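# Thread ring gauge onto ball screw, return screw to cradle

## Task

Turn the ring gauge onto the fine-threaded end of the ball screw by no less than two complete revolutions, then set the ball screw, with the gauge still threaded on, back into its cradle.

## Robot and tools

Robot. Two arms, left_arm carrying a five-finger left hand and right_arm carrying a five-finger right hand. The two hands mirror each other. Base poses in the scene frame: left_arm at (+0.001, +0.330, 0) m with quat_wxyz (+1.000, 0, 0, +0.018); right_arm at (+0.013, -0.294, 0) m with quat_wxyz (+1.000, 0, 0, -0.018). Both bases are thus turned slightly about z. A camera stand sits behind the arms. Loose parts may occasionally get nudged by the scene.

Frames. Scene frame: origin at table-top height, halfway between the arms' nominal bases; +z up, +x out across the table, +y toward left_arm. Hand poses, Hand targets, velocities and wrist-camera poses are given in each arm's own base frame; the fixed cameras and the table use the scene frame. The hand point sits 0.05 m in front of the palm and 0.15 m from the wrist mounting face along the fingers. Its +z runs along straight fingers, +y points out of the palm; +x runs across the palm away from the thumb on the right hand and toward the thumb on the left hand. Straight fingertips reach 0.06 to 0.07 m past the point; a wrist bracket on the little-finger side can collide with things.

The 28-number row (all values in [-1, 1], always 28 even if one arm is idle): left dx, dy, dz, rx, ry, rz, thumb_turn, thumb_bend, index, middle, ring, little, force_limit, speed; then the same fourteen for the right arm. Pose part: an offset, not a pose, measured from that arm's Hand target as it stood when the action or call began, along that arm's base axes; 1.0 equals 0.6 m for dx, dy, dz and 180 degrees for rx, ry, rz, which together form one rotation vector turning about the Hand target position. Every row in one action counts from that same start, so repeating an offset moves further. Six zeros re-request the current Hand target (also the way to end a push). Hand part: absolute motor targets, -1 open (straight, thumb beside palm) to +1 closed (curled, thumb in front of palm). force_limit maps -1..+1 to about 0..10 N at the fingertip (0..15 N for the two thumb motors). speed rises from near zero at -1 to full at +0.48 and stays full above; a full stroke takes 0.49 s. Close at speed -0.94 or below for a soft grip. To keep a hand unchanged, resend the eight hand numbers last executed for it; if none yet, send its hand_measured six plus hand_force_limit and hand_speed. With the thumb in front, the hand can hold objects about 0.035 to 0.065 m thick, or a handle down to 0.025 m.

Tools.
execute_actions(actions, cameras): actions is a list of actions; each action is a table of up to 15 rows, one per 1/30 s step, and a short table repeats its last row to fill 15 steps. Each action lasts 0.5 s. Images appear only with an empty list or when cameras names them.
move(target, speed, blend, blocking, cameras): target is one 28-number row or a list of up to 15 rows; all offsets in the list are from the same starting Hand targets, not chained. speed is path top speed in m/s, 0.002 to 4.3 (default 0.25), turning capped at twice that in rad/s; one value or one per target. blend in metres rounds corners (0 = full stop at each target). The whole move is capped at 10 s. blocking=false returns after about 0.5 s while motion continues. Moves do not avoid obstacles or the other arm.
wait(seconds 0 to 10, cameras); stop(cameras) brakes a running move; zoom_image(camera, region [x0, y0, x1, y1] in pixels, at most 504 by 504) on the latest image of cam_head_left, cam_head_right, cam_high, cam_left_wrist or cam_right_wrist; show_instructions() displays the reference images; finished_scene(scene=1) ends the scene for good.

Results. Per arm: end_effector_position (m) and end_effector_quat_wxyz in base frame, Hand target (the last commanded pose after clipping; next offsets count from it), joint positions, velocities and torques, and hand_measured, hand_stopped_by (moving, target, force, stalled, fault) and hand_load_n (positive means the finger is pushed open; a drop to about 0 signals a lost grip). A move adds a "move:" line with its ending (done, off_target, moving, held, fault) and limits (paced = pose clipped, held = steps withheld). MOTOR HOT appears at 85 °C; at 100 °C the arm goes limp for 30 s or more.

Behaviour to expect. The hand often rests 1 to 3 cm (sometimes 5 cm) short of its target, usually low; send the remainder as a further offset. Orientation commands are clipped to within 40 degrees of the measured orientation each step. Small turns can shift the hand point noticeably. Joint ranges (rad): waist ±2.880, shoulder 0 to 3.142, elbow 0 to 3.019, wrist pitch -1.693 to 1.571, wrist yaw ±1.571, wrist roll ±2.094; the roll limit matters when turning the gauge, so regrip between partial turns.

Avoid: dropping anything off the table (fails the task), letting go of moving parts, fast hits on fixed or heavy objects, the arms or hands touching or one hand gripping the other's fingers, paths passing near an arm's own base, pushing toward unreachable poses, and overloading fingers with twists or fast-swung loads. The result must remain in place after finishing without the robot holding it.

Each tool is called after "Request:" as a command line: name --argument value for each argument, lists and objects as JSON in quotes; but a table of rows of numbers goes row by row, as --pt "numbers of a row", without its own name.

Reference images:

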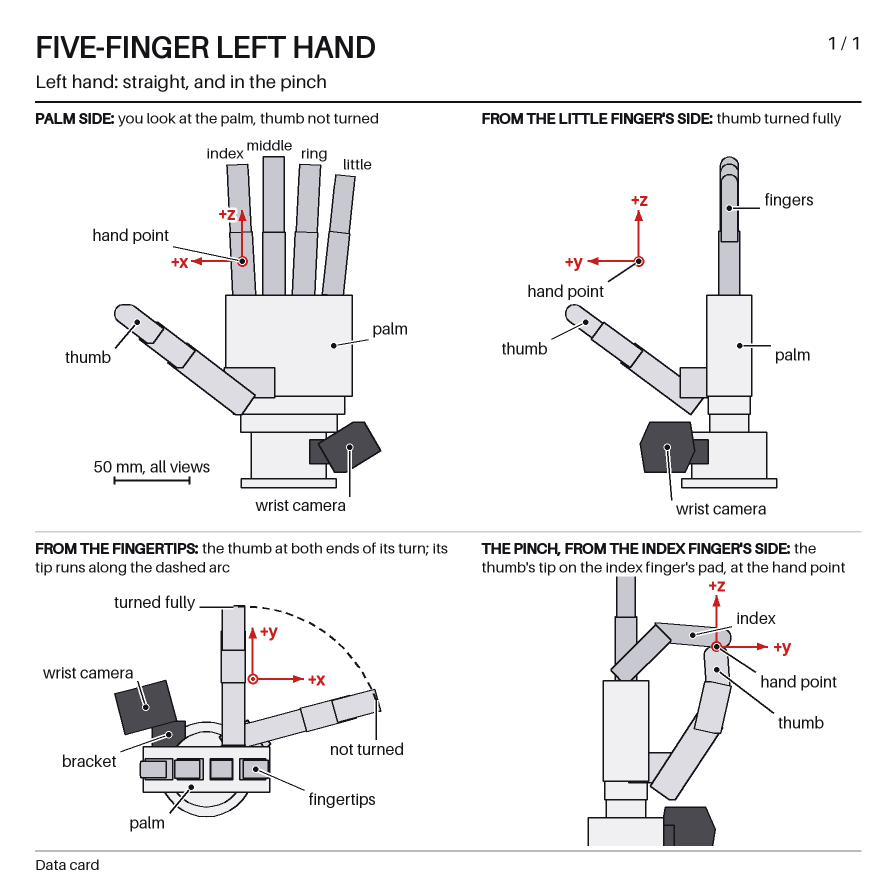

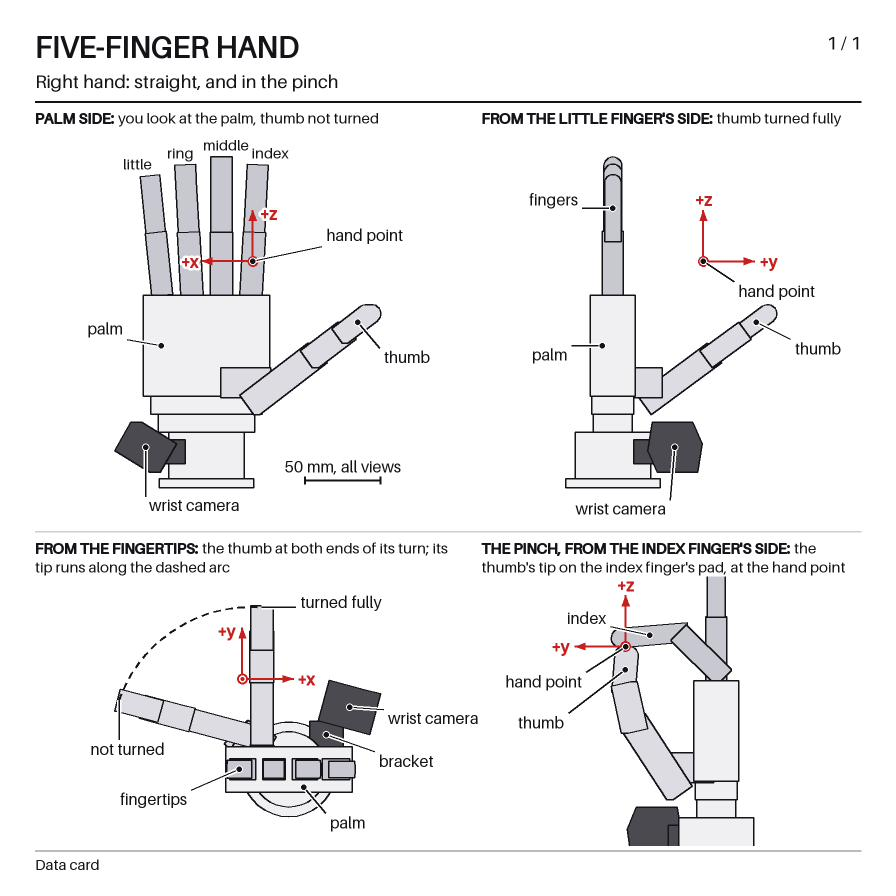

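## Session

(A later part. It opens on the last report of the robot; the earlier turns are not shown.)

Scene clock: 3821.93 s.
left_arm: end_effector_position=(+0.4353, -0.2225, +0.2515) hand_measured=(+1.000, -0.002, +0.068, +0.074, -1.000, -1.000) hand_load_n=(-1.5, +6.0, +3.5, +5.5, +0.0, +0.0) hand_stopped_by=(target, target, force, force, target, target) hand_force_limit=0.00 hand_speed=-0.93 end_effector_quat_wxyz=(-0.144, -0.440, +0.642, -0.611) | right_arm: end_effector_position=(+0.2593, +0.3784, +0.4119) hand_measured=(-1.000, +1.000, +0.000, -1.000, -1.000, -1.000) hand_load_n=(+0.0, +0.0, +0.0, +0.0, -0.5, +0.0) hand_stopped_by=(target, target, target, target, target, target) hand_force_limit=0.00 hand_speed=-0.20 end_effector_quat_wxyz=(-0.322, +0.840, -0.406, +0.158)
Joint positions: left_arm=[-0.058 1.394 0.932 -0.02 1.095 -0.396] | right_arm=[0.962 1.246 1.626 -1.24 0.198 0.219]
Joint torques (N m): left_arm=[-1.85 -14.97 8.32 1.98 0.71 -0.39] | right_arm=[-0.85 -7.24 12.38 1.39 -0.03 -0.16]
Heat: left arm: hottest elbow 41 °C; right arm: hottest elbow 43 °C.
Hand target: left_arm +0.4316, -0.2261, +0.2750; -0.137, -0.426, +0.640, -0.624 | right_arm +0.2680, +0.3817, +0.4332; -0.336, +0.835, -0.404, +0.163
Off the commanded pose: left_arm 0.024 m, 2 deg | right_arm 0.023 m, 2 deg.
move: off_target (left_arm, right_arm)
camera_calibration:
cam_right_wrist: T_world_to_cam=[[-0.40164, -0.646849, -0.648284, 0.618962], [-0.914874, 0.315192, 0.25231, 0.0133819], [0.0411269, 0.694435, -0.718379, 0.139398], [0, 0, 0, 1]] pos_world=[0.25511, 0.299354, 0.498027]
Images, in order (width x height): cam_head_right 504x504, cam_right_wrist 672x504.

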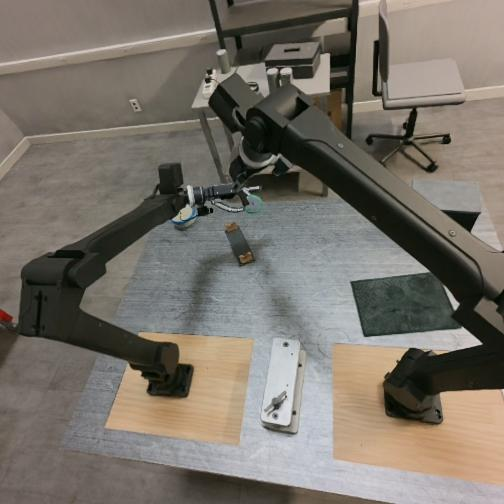

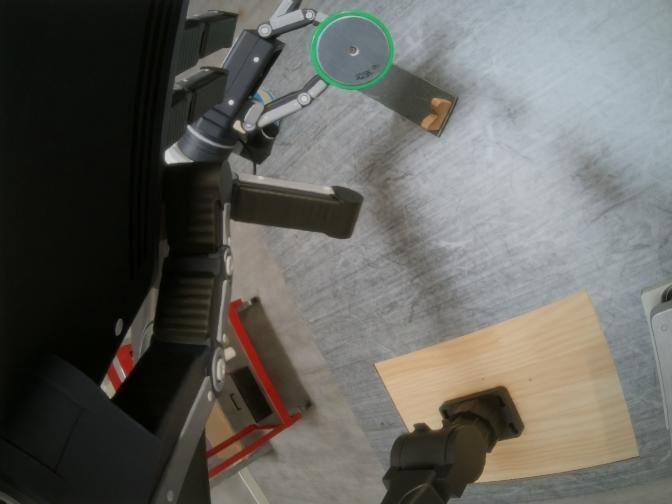

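Request:
move --target '[0,0,0,0,0,0,1,0.0,0.35,0.35,-1,-1,0.0,-0.93,0.115,-0.1178,-0.0803,-0.2863,-0.2269,0.3811,-1,1,0.0,-0.85,0.0,0.0,0.0,-0.2]' --speed 0.2 --cameras '["cam_right_wrist","cam_head_right","cam_head_left","cam_high"]'

Request:
zoom_image --camera "cam_high" --region '[160, 20, 320, 220]'

Request:
zoom_image --camera "cam_head_left" --region '[235, 165, 375, 245]'

Scene clock: 3864.03 s.
left_arm: end_effector_position=(+0.4353, -0.2225, +0.2515) hand_measured=(+1.000, -0.002, +0.068, +0.074, -1.000, -1.000) hand_load_n=(-1.0, +6.0, +4.0, +5.5, +0.0, +0.0) hand_stopped_by=(target, target, force, force, target, target) hand_force_limit=0.00 hand_speed=-0.93 end_effector_quat_wxyz=(-0.144, -0.440, +0.642, -0.611) | right_arm: end_effector_position=(+0.3331, +0.3150, +0.3771) hand_measured=(-1.000, +1.000, +0.000, -0.850, +0.000, +0.000) hand_load_n=(+0.0, +0.0, +0.0, +0.0, +0.0, +0.0) hand_stopped_by=(target, target, target, target, target, target) hand_force_limit=0.00 hand_speed=-0.20 end_effector_quat_wxyz=(-0.102, +0.867, +0.345, +0.345)
Joint positions: left_arm=[-0.058 1.394 0.932 -0.02 1.095 -0.396] | right_arm=[0.961 1.179 1.41 -1.087 0.196 -1.441]
Joint torques (N m): left_arm=[-1.61 -14.92 8.36 1.98 0.69 -0.41] | right_arm=[-0.91 -9.29 8.43 2.35 0 -0.17]
Heat: left arm: hottest elbow 41 °C; right arm: hottest elbow 47 °C.
Hand target: left_arm +0.4316, -0.2261, +0.2750; -0.137, -0.426, +0.640, -0.624 | right_arm +0.3369, +0.3110, +0.3851; -0.107, +0.862, +0.344, +0.357
Off the commanded pose: left_arm 0.024 m, 2 deg | right_arm 0.010 m, 2 deg.
move: off_target (left_arm)
camera_calibration:
cam_right_wrist: T_world_to_cam=[[0.782747, -0.579246, 0.227556, -0.161105], [-0.564873, -0.814735, -0.130865, 0.493518], [0.2612, -0.0261064, -0.964931, 0.402004], [0, 0, 0, 1]] pos_world=[0.299876, 0.319262, 0.48915]
Images, in order (width x height): cam_head_left 504x504, cam_head_right 504x504, cam_high 504x504, cam_right_wrist 672x504.

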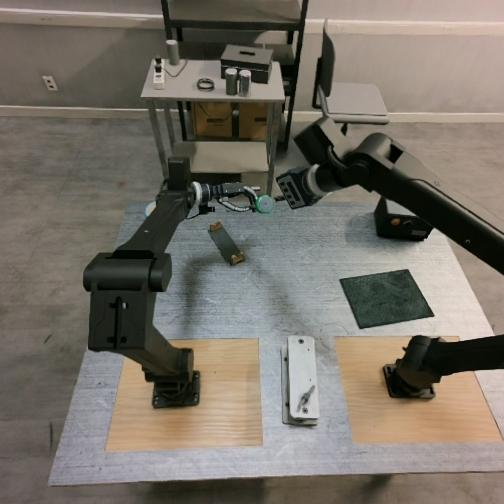

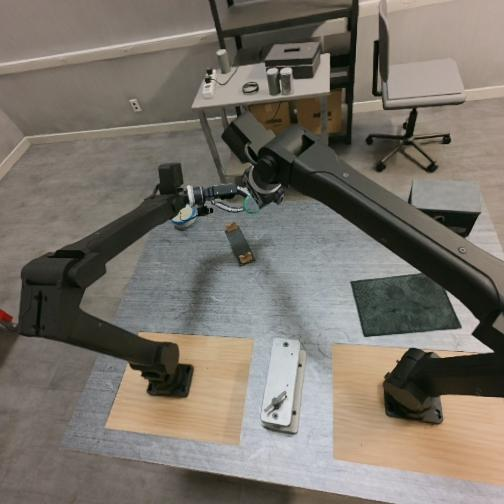

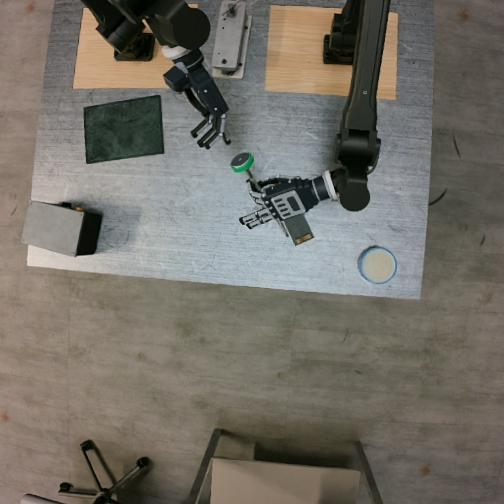

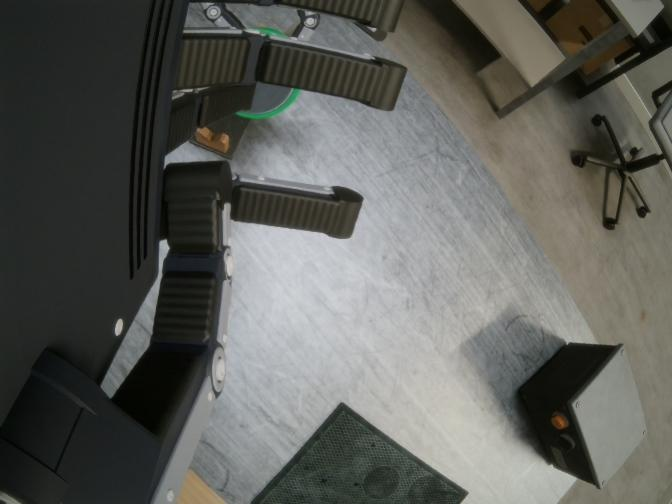

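Scaled by 2.520 from the camera's 504x504 image, which has a finer 720x720 frame.

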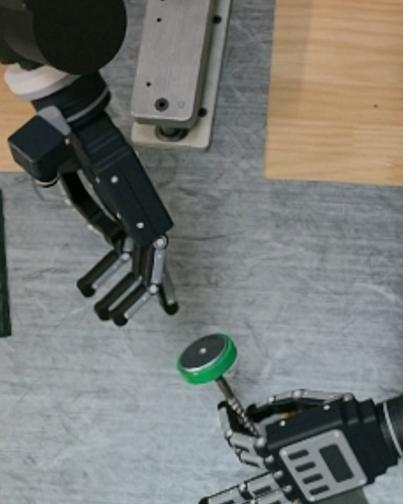

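Scaled by 3.600 from the camera's 504x504 image, which has a finer 720x720 frame.

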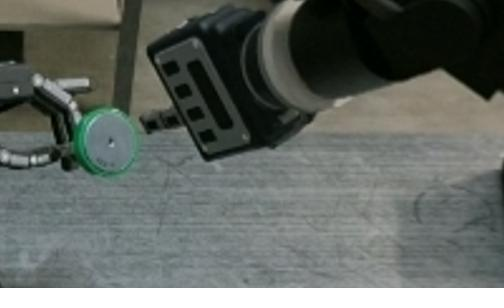

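Request:
zoom_image --camera "cam_right_wrist" --region '[160, 0, 360, 160]'

Scaled by 2.520 from the camera's 672x504 image, which has a finer 960x720 frame.

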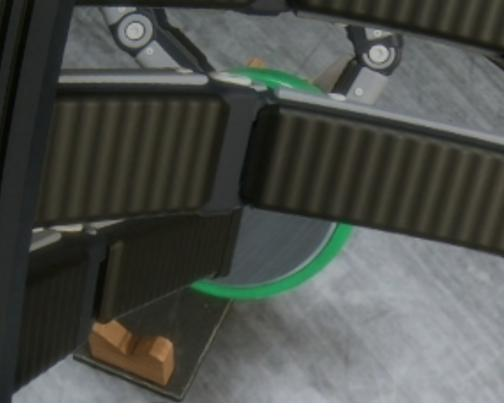

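Request:
move --target '[0,0,0,0,0,0,1,0.0,0.35,0.35,-1,-1,0.0,-0.93,0.029,0.0082,-0.0542,0,0,0,-1,1,0.0,-0.85,0.0,0.0,0.0,-0.2]' --speed 0.06 --cameras '["cam_right_wrist","cam_head_left","cam_high"]'

Request:
zoom_image --camera "cam_right_wrist" --region '[160, 0, 360, 160]'

Request:
zoom_image --camera "cam_head_left" --region '[245, 170, 325, 240]'

Request:
zoom_image --camera "cam_high" --region '[180, 70, 300, 190]'

Scene clock: 3890.90 s.
left_arm: end_effector_position=(+0.4353, -0.2225, +0.2515) hand_measured=(+1.000, -0.002, +0.068, +0.074, -1.000, -1.000) hand_load_n=(-1.5, +6.0, +3.5, +5.5, -0.5, +0.0) hand_stopped_by=(target, target, force, force, target, target) hand_force_limit=0.00 hand_speed=-0.93 end_effector_quat_wxyz=(-0.144, -0.440, +0.642, -0.611) | right_arm: end_effector_position=(+0.3478, +0.3159, +0.3527) hand_measured=(-1.000, +1.000, +0.000, -0.850, +0.000, +0.000) hand_load_n=(+0.0, +0.0, +0.0, +0.0, +0.0, +0.0) hand_stopped_by=(target, target, target, target, target, target) hand_force_limit=0.00 hand_speed=-0.20 end_effector_quat_wxyz=(-0.108, +0.864, +0.343, +0.352)
Joint positions: left_arm=[-0.058 1.394 0.932 -0.02 1.095 -0.396] | right_arm=[0.93 1.178 1.337 -0.992 0.174 -1.464]
Joint torques (N m): left_arm=[-1.73 -14.86 8.36 1.99 0.73 -0.41] | right_arm=[-0.97 -7.94 8.61 2.43 -0.02 -0.17]
Heat: left arm: hottest elbow 41 °C; right arm: hottest elbow 41 °C.
Hand target: left_arm +0.4316, -0.2261, +0.2750; -0.137, -0.426, +0.640, -0.624 | right_arm +0.3544, +0.3159, +0.3525; -0.107, +0.862, +0.343, +0.357
Off the commanded pose: left_arm 0.024 m, 2 deg | right_arm 0.007 m, 1 deg.
move: off_target (left_arm)
camera_calibration:
cam_right_wrist: T_world_to_cam=[[0.78001, -0.583429, 0.226262, -0.163873], [-0.563975, -0.812093, -0.149792, 0.504904], [0.271139, -0.0107671, -0.96248, 0.365505], [0, 0, 0, 1]] pos_world=[0.313474, 0.318356, 0.4645]
Images, in order (width x height): cam_head_left 504x504, cam_high 504x504, cam_right_wrist 672x504.

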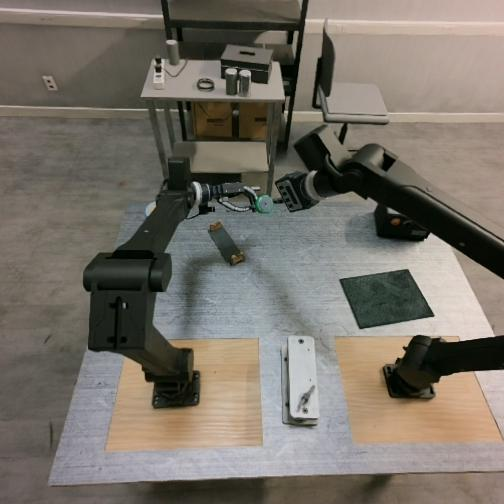

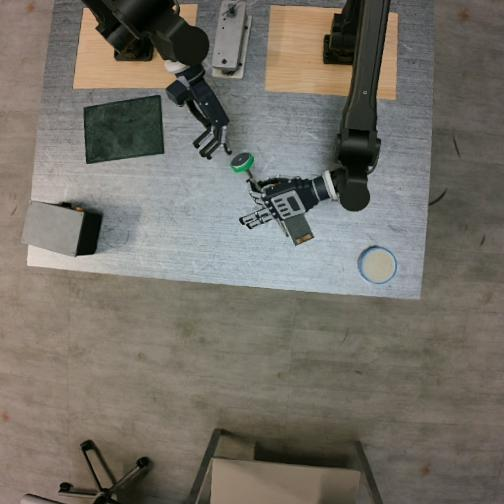

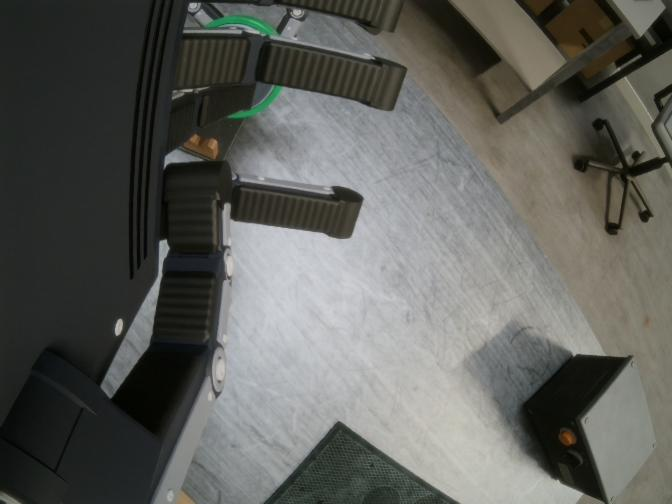

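Scaled by 2.520 from the camera's 672x504 image, which has a finer 960x720 frame.

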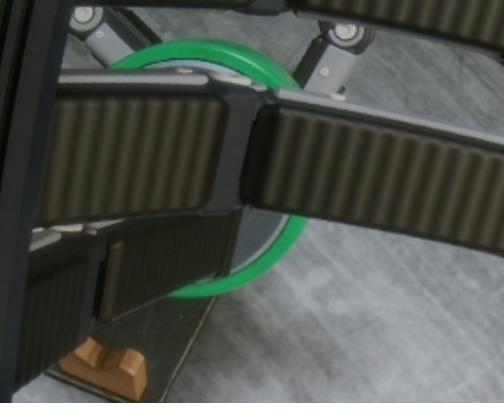

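Scaled by 6.300 from the camera's 504x504 image, which has a finer 720x720 frame.

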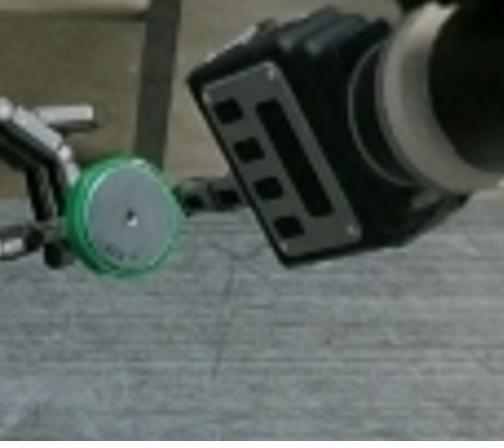

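Scaled by 4.200 from the camera's 504x504 image, which has a finer 720x720 frame.

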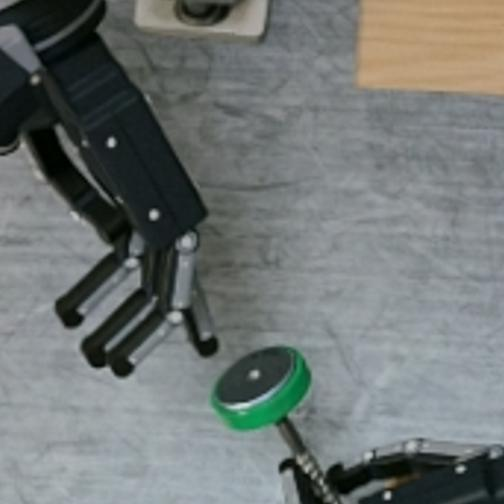

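Request:
move --target '[0,0,0,0,0,0,1,0.0,0.35,0.35,-1,-1,0.0,-0.93,0.0107,0.0072,-0.0293,0,0,0,-1,1,0.0,-0.85,0.0,0.0,0.0,-0.2]' --speed 0.04 --cameras '["cam_right_wrist","cam_head_left","cam_high"]'

Request:
zoom_image --camera "cam_right_wrist" --region '[160, 0, 360, 160]'

Request:
zoom_image --camera "cam_head_left" --region '[245, 170, 325, 240]'

Request:
zoom_image --camera "cam_high" --region '[180, 70, 300, 190]'

Scene clock: 3909.87 s.
left_arm: end_effector_position=(+0.4353, -0.2225, +0.2515) hand_measured=(+1.000, -0.002, +0.068, +0.074, -1.000, -1.000) hand_load_n=(-1.5, +6.0, +3.5, +5.5, +0.0, +0.0) hand_stopped_by=(target, target, force, force, target, target) hand_force_limit=0.00 hand_speed=-0.93 end_effector_quat_wxyz=(-0.144, -0.440, +0.642, -0.611) | right_arm: end_effector_position=(+0.3528, +0.3189, +0.3396) hand_measured=(-1.000, +1.000, +0.000, -0.850, +0.000, +0.000) hand_load_n=(+0.0, +0.0, +0.0, +0.0, +0.0, +0.0) hand_stopped_by=(target, target, target, target, target, target) hand_force_limit=0.00 hand_speed=-0.20 end_effector_quat_wxyz=(-0.110, +0.863, +0.342, +0.356)
Joint positions: left_arm=[-0.058 1.394 0.932 -0.02 1.095 -0.396] | right_arm=[0.924 1.181 1.3 -0.942 0.17 -1.469]
Joint torques (N m): left_arm=[-1.73 -14.8 8.27 1.95 0.7 -0.39] | right_arm=[-0.97 -7.24 8.69 2.45 -0.03 -0.18]
Heat: left arm: hottest elbow 41 °C; right arm: hottest elbow 39 °C.
Hand target: left_arm +0.4316, -0.2261, +0.2750; -0.137, -0.426, +0.640, -0.624 | right_arm +0.3609, +0.3202, +0.3351; -0.107, +0.862, +0.343, +0.357
Off the commanded pose: left_arm 0.024 m, 2 deg | right_arm 0.009 m, 0 deg.
move: off_target (left_arm)
camera_calibration:
cam_right_wrist: T_world_to_cam=[[0.779175, -0.58445, 0.226506, -0.162491], [-0.562299, -0.811423, -0.159409, 0.510618], [0.276959, -0.00315666, -0.960877, 0.346478], [0, 0, 0, 1]] pos_world=[0.317769, 0.320453, 0.451125]
Images, in order (width x height): cam_head_left 504x504, cam_high 504x504, cam_right_wrist 672x504.

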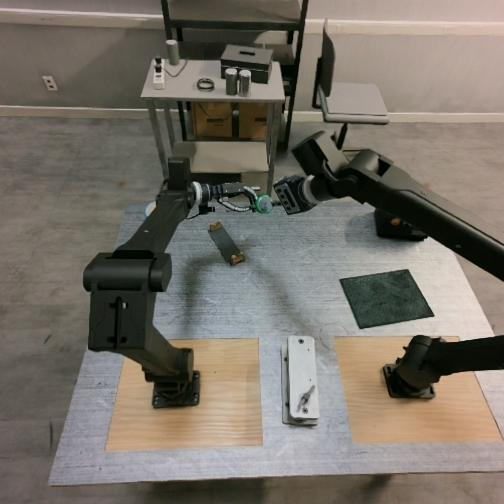

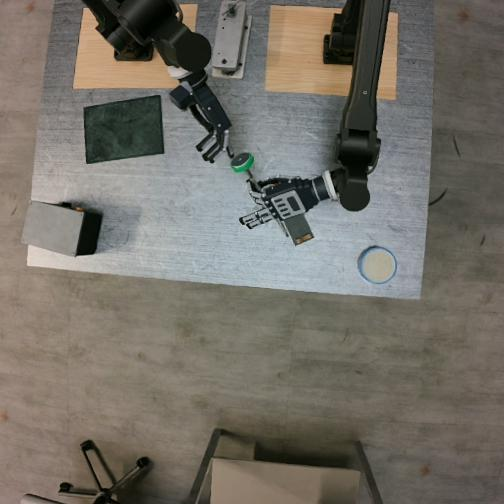

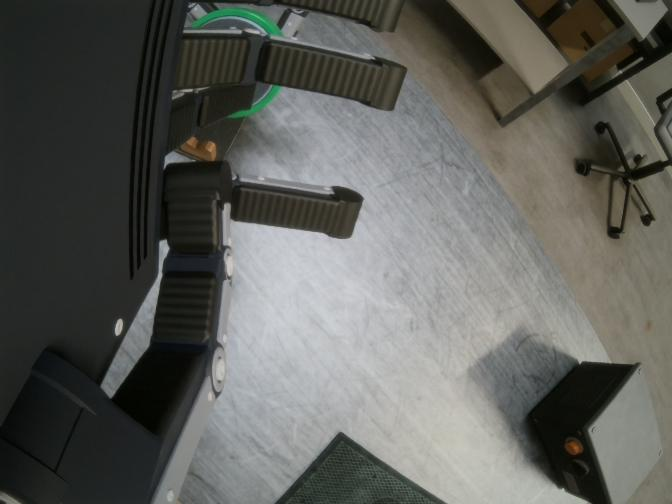

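Scaled by 2.520 from the camera's 672x504 image, which has a finer 960x720 frame.

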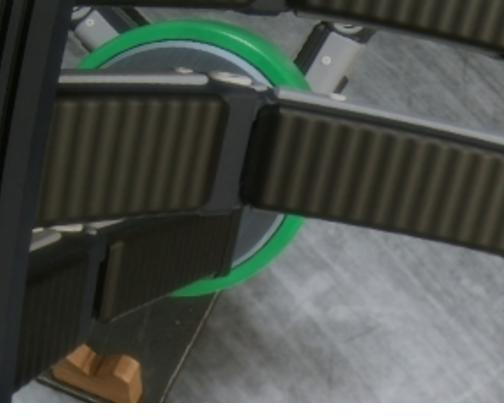

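Scaled by 6.300 from the camera's 504x504 image, which has a finer 720x720 frame.

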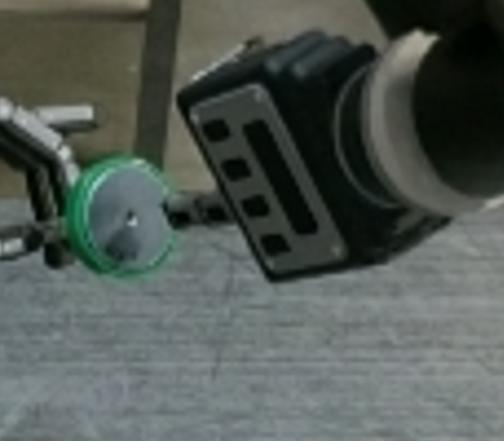

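Scaled by 4.200 from the camera's 504x504 image, which has a finer 720x720 frame.

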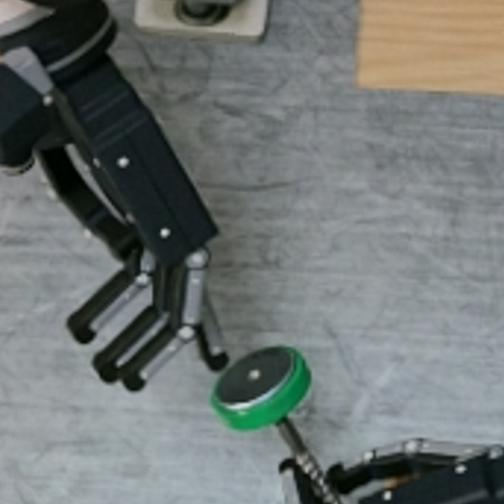

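Request:
move --target '[0,0,0,0,0,0,1,0.0,0.35,0.35,-1,-1,0.0,-0.93,0.008,0.0063,-0.015,0,0,0,-1,1,0.0,-0.85,0.0,0.0,0.0,-0.2]' --speed 0.03 --cameras '["cam_right_wrist","cam_head_left","cam_high"]'

Request:
zoom_image --camera "cam_high" --region '[200, 110, 280, 180]'

Request:
zoom_image --camera "cam_head_left" --region '[245, 180, 305, 230]'

Scene clock: 3934.77 s.
left_arm: end_effector_position=(+0.4353, -0.2225, +0.2515) hand_measured=(+1.000, -0.002, +0.068, +0.074, -1.000, -1.000) hand_load_n=(-1.0, +6.0, +4.0, +5.5, +0.0, +0.0) hand_stopped_by=(target, target, force, force, target, target) hand_force_limit=0.00 hand_speed=-0.93 end_effector_quat_wxyz=(-0.144, -0.440, +0.642, -0.611) | right_arm: end_effector_position=(+0.3576, +0.3229, +0.3299) hand_measured=(-1.000, +1.000, +0.000, -0.850, +0.000, +0.000) hand_load_n=(+0.0, +0.0, +0.0, +0.0, +0.5, +0.0) hand_stopped_by=(target, target, target, target, target, target) hand_force_limit=0.00 hand_speed=-0.20 end_effector_quat_wxyz=(-0.110, +0.863, +0.342, +0.355)
Joint positions: left_arm=[-0.058 1.394 0.932 -0.02 1.095 -0.396] | right_arm=[0.92 1.195 1.287 -0.915 0.167 -1.472]
Joint torques (N m): left_arm=[-1.79 -15.03 8.29 1.95 0.72 -0.41] | right_arm=[-1.08 -7.53 8.73 2.44 -0.03 -0.18]
Heat: left arm: hottest elbow 40 °C; right arm: hottest elbow 40 °C.
Hand target: left_arm +0.4316, -0.2261, +0.2750; -0.137, -0.426, +0.640, -0.624 | right_arm +0.3656, +0.3240, +0.3261; -0.107, +0.862, +0.343, +0.357
Off the commanded pose: left_arm 0.024 m, 2 deg | right_arm 0.009 m, 0 deg.
move: off_target (left_arm)
camera_calibration:
cam_right_wrist: T_world_to_cam=[[0.779396, -0.584252, 0.226254, -0.161781], [-0.562544, -0.811561, -0.157839, 0.514737], [0.275836, -0.00425885, -0.961195, 0.336739], [0, 0, 0, 1]] pos_world=[0.32277, 0.324654, 0.441521]
Images, in order (width x height): cam_head_left 504x504, cam_high 504x504, cam_right_wrist 672x504.

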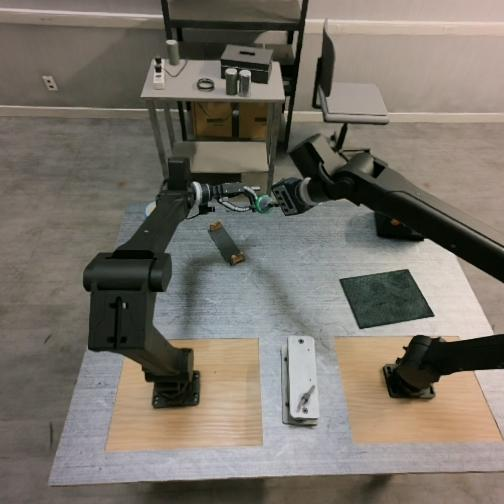

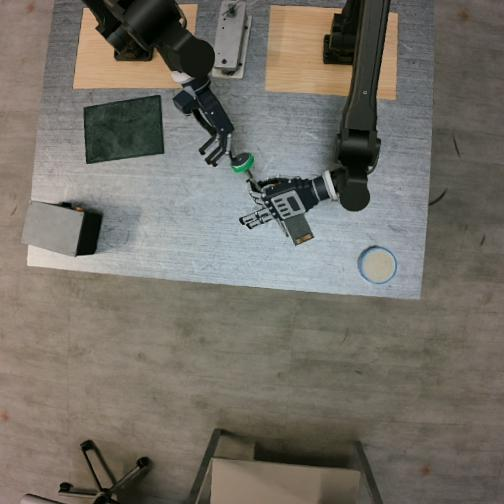

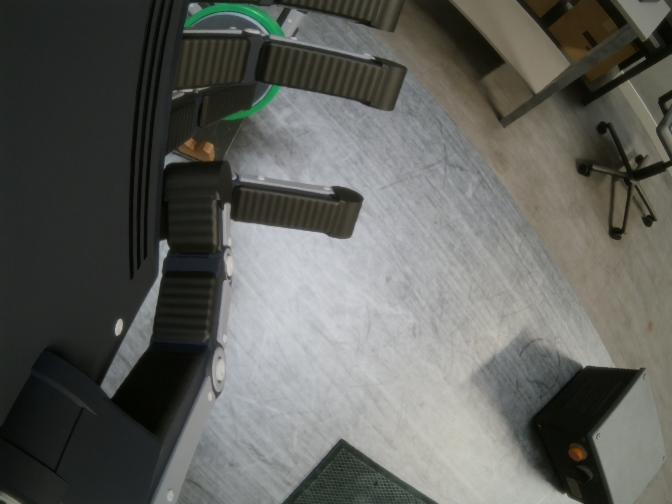

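Scaled by 6.300 from the camera's 504x504 image, which has a finer 720x720 frame.

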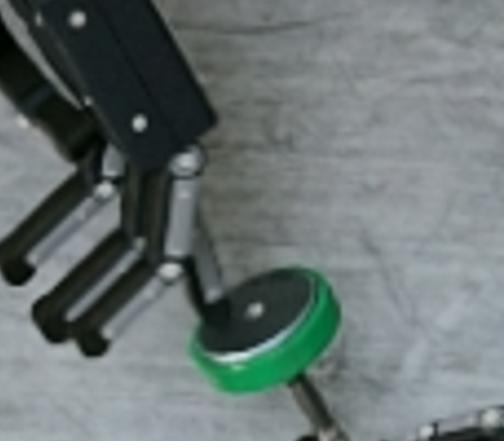

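Scaled by 8.400 from the camera's 504x504 image, which has a finer 720x720 frame.

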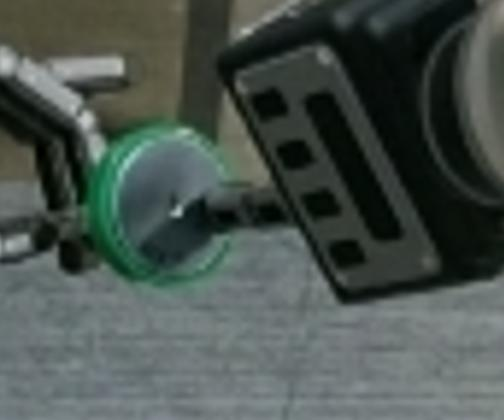

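Request:
move --target '[0,0,0,0,0,0,1,0.0,0.35,0.35,-1,-1,0.0,-0.93,0.0072,0.0057,-0.0096,0,0,0,-1,1,0.0,-0.85,0.0,0.0,0.0,-0.2]' --speed 0.02 --cameras '["cam_head_left","cam_high"]'

Request:
zoom_image --camera "cam_high" --region '[200, 110, 280, 180]'

Request:
zoom_image --camera "cam_head_left" --region '[245, 180, 305, 230]'

Scene clock: 3974.27 s.
left_arm: end_effector_position=(+0.4357, -0.2224, +0.2513) hand_measured=(+1.000, -0.002, +0.068, +0.074, -1.000, -1.000) hand_load_n=(-1.5, +6.0, +4.5, +5.0, +0.0, +0.0) hand_stopped_by=(target, target, force, force, target, target) hand_force_limit=0.00 hand_speed=-0.93 end_effector_quat_wxyz=(-0.143, -0.441, +0.642, -0.611) | right_arm: end_effector_position=(+0.3619, +0.3271, +0.3287) hand_measured=(-1.000, +1.000, +0.000, -0.850, +0.000, +0.000) hand_load_n=(+0.0, +0.0, +0.5, +0.0, +0.0, +0.0) hand_stopped_by=(target, target, target, target, target, target) hand_force_limit=0.00 hand_speed=-0.20 end_effector_quat_wxyz=(-0.112, +0.861, +0.342, +0.359)
Joint positions: left_arm=[-0.058 1.394 0.932 -0.02 1.093 -0.396] | right_arm=[0.917 1.204 1.287 -0.896 0.164 -1.474]
Joint torques (N m): left_arm=[-1.73 -14.92 8.34 1.98 0.81 -0.4] | right_arm=[-1.08 -7.3 8.35 2.39 -0.02 -0.18]
Heat: left arm: hottest elbow 40 °C; right arm: hottest elbow 37 °C.
Hand target: left_arm +0.4315, -0.2261, +0.2751; -0.137, -0.426, +0.640, -0.624 | right_arm +0.3700, +0.3275, +0.3202; -0.107, +0.862, +0.343, +0.357
Off the commanded pose: left_arm 0.024 m, 2 deg | right_arm 0.012 m, 1 deg.
move: off_target (left_arm, right_arm)
Images, in order (width x height): cam_head_left 504x504, cam_high 504x504.

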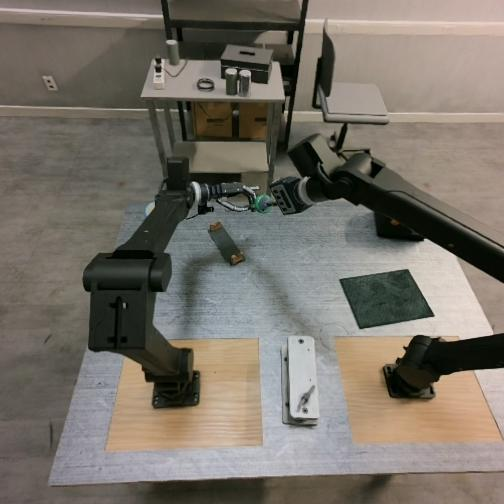

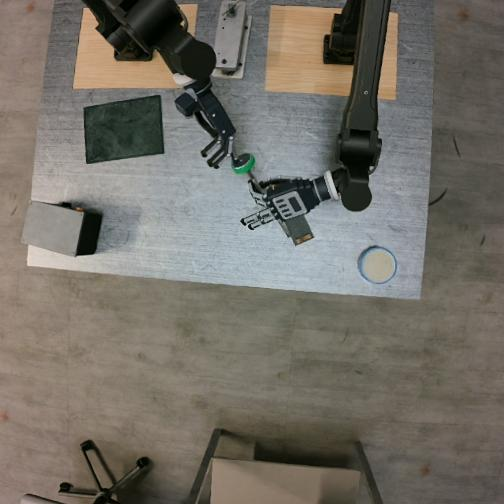

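Scaled by 6.300 from the camera's 504x504 image, which has a finer 720x720 frame.

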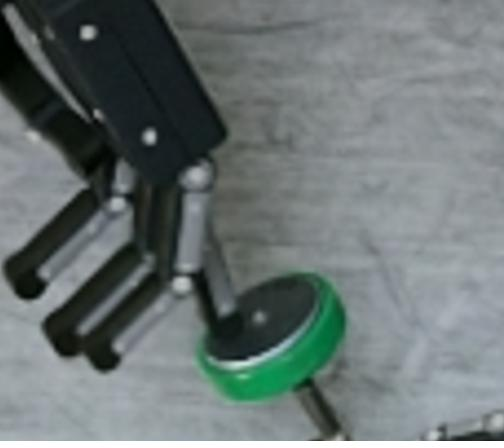

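Scaled by 8.400 from the camera's 504x504 image, which has a finer 720x720 frame.

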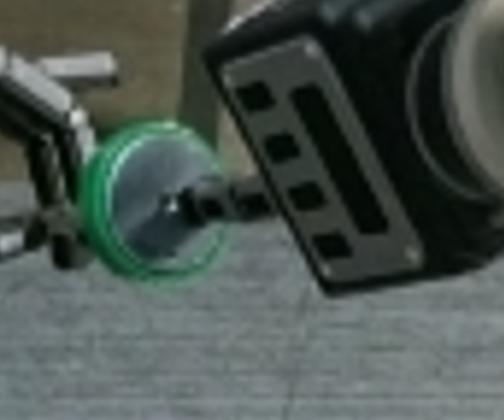

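Request:
move --pt "0 0 0 0 0 0 1 0.0 0.35 0.35 -1 -1 0.0 -0.93 -0.0192 -0.0003 -0.0146 0.0376 0.0298 -0.0501 -1 1 0.0 -0.85 0.0 0.0 0.0 -0.2" --pt "0 0 0 0 0 0 1 0.0 0.35 0.35 -1 -1 0.0 -0.93 -0.0394 0.0041 -0.0272 0.0753 0.0596 -0.1002 -1 1 0.0 -0.85 0.0 0.0 0.0 -0.2" --pt "0 0 0 0 0 0 1 0.0 0.35 0.35 -1 -1 0.0 -0.93 -0.0595 0.0131 -0.0370 0.1129 0.0895 -0.1502 -1 1 0.0 -0.85 0.0 0.0 0.0 -0.2" --pt "0 0 0 0 0 0 1 0.0 0.35 0.35 -1 -1 0.0 -0.93 -0.0787 0.0261 -0.0437 0.1506 0.1193 -0.2003 -1 1 0.0 -0.85 0.0 0.0 0.0 -0.2" --pt "0 0 0 0 0 0 1 0.0 0.35 0.35 -1 -1 0.0 -0.93 -0.0961 0.0426 -0.0469 0.1882 0.1491 -0.2504 -1 1 0.0 -0.85 0.0 0.0 0.0 -0.2" --pt "0 0 0 0 0 0 1 0.0 0.35 0.35 -1 -1 0.0 -0.93 -0.1107 0.0618 -0.0464 0.2258 0.1789 -0.3005 -1 1 0.0 -0.85 0.0 0.0 0.0 -0.2" --pt "0 0 0 0 0 0 1 0.0 0.35 0.35 -1 -1 0.0 -0.93 -0.1220 0.0828 -0.0424 0.2635 0.2087 -0.3506 -1 1 0.0 -0.85 0.0 0.0 0.0 -0.2" --pt "0 0 0 0 0 0 1 0.0 0.35 0.35 -1 -1 0.0 -0.93 -0.1293 0.1046 -0.0350 0.3011 0.2386 -0.4007 -1 1 0.0 -0.85 0.0 0.0 0.0 -0.2" --pt "0 0 0 0 0 0 1 0.0 0.35 0.35 -1 -1 0.0 -0.93 -0.1324 0.1262 -0.0245 0.3388 0.2684 -0.4508 -1 1 0.0 -0.85 0.0 0.0 0.0 -0.2" --pt "0 0 0 0 0 0 1 0.0 0.35 0.35 -1 -1 0.0 -0.93 -0.1311 0.1465 -0.0114 0.3764 0.2982 -0.5008 -1 1 0.0 -0.85 0.0 0.0 0.0 -0.2" --pt "0 0 0 0 0 0 1 0.0 0.35 0.35 -1 -1 0.0 -0.93 -0.1254 0.1645 0.0036 0.4140 0.3280 -0.5509 -1 1 0.0 -0.85 0.0 0.0 0.0 -0.2" --pt "0 0 0 0 0 0 1 0.0 0.35 0.35 -1 -1 0.0 -0.93 -0.1156 0.1795 0.0199 0.4517 0.3578 -0.6010 -1 1 0.0 -0.85 0.0 0.0 0.0 -0.2" --pt "0 0 0 0 0 0 1 0.0 0.35 0.35 -1 -1 0.0 -0.93 -0.1022 0.1906 0.0366 0.4893 0.3877 -0.6511 -1 1 0.0 -0.85 0.0 0.0 0.0 -0.2" --pt "0 0 0 0 0 0 1 0.0 0.35 0.35 -1 -1 0.0 -0.93 -0.0859 0.1975 0.0530 0.5269 0.4175 -0.7012 -1 1 0.0 -0.85 0.0 0.0 0.0 -0.2" --speed 0.22 --blend '[0.004,0.004,0.004,0.004,0.004,0.004,0.004,0.004,0.004,0.004,0.004,0.004,0.004,0]' --cameras '["cam_head_left","cam_high","cam_head_right","cam_right_wrist"]'

Request:
zoom_image --camera "cam_high" --region '[200, 110, 280, 180]'

Request:
zoom_image --camera "cam_head_left" --region '[245, 180, 305, 230]'

Request:
zoom_image --camera "cam_right_wrist" --region '[160, 0, 360, 160]'

Scene clock: 4007.70 s.
left_arm: end_effector_position=(+0.4380, -0.2211, +0.2506) hand_measured=(+1.000, -0.002, +0.068, +0.074, -1.000, -1.000) hand_load_n=(-1.5, +3.0, +2.5, +7.5, +0.0, +0.0) hand_stopped_by=(target, target, force, force, target, target) hand_force_limit=0.00 hand_speed=-0.93 end_effector_quat_wxyz=(-0.139, -0.445, +0.641, -0.610) | right_arm: end_effector_position=(+0.3110, +0.4426, +0.3575) hand_measured=(-1.000, +1.000, +0.000, -0.850, +0.000, +0.000) hand_load_n=(+0.0, +0.0, +0.0, -0.5, +0.5, +0.0) hand_stopped_by=(target, target, target, target, target, target) hand_force_limit=0.00 hand_speed=-0.20 end_effector_quat_wxyz=(+0.364, -0.391, +0.841, +0.089)
Joint positions: left_arm=[-0.056 1.394 0.932 -0.019 1.083 -0.397] | right_arm=[0.904 1.204 1.282 -0.894 0.158 1.541]
Joint torques (N m): left_arm=[-2.14 -14.97 8.29 1.95 1.22 -0.39] | right_arm=[-0.32 -7.41 8.85 2.3 0.04 0.16]
Heat: left arm: hottest elbow 40 °C; right arm: hottest elbow 37 °C.
Hand target: left_arm +0.4315, -0.2261, +0.2750; -0.137, -0.426, +0.640, -0.624 | right_arm +0.3184, +0.4459, +0.3522; +0.362, -0.382, +0.846, +0.091
Off the commanded pose: left_arm 0.026 m, 3 deg | right_arm 0.010 m, 1 deg.
move: off_target (left_arm)
camera_calibration:
cam_right_wrist: T_world_to_cam=[[-0.806581, 0.505203, -0.306916, 0.139838], [-0.100134, 0.394932, 0.913237, -0.470719], [0.582581, 0.767332, -0.267957, -0.308092], [0, 0, 0, 1]] pos_world=[0.245145, 0.351664, 0.390241]
Images, in order (width x height): cam_head_left 504x504, cam_head_right 504x504, cam_high 504x504, cam_right_wrist 672x504.

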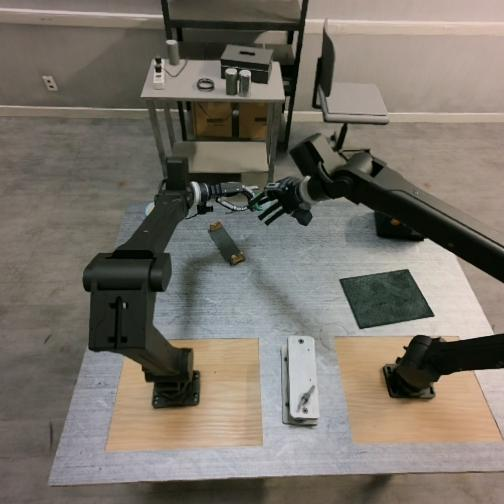

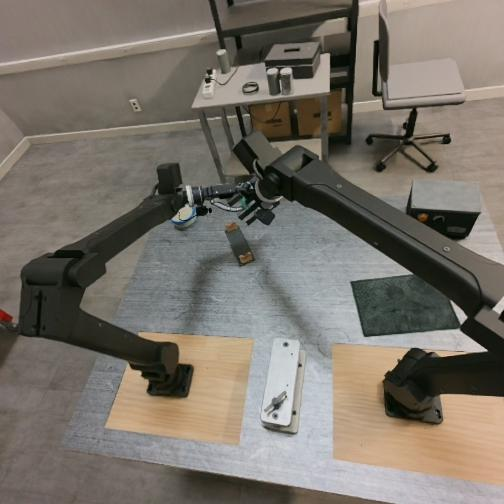

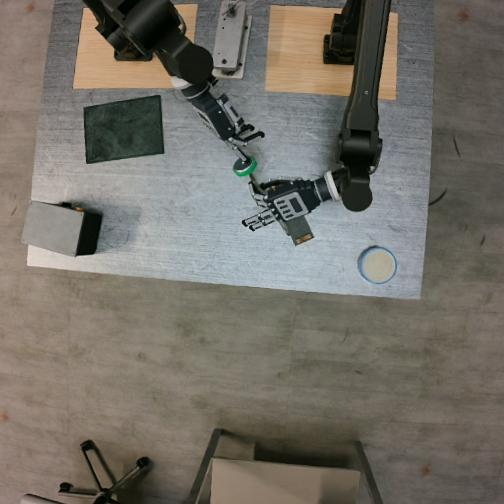

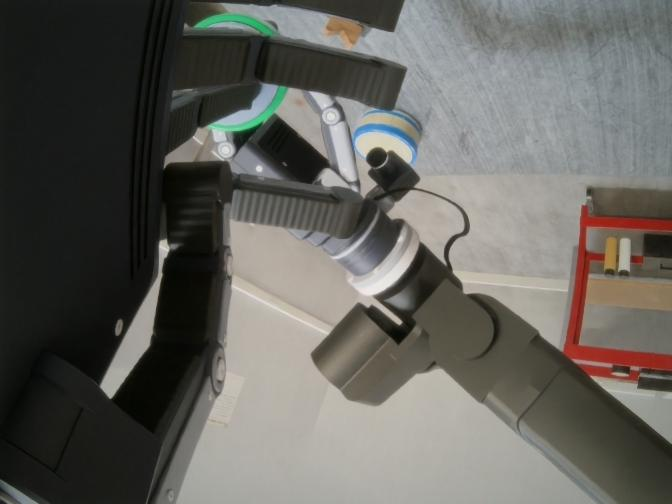

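Scaled by 6.300 from the camera's 504x504 image, which has a finer 720x720 frame.

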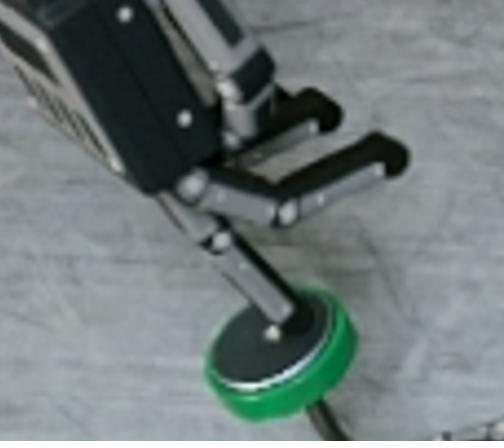

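Scaled by 8.400 from the camera's 504x504 image, which has a finer 720x720 frame.

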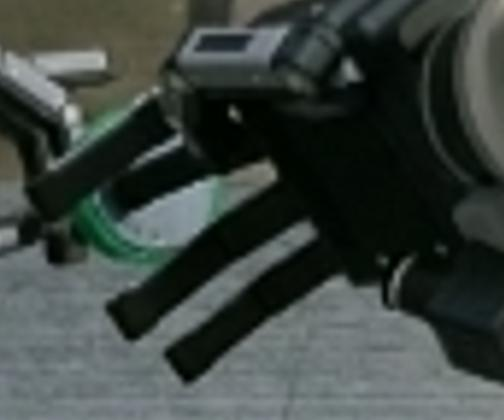

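Scaled by 2.520 from the camera's 672x504 image, which has a finer 960x720 frame.

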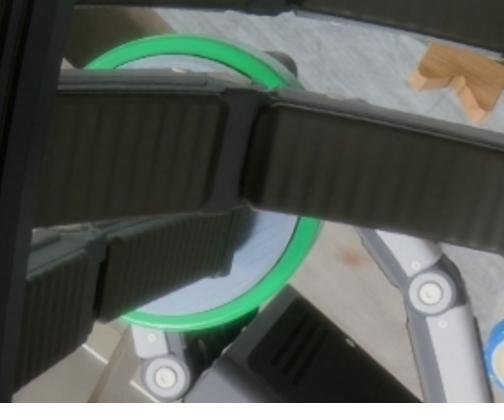

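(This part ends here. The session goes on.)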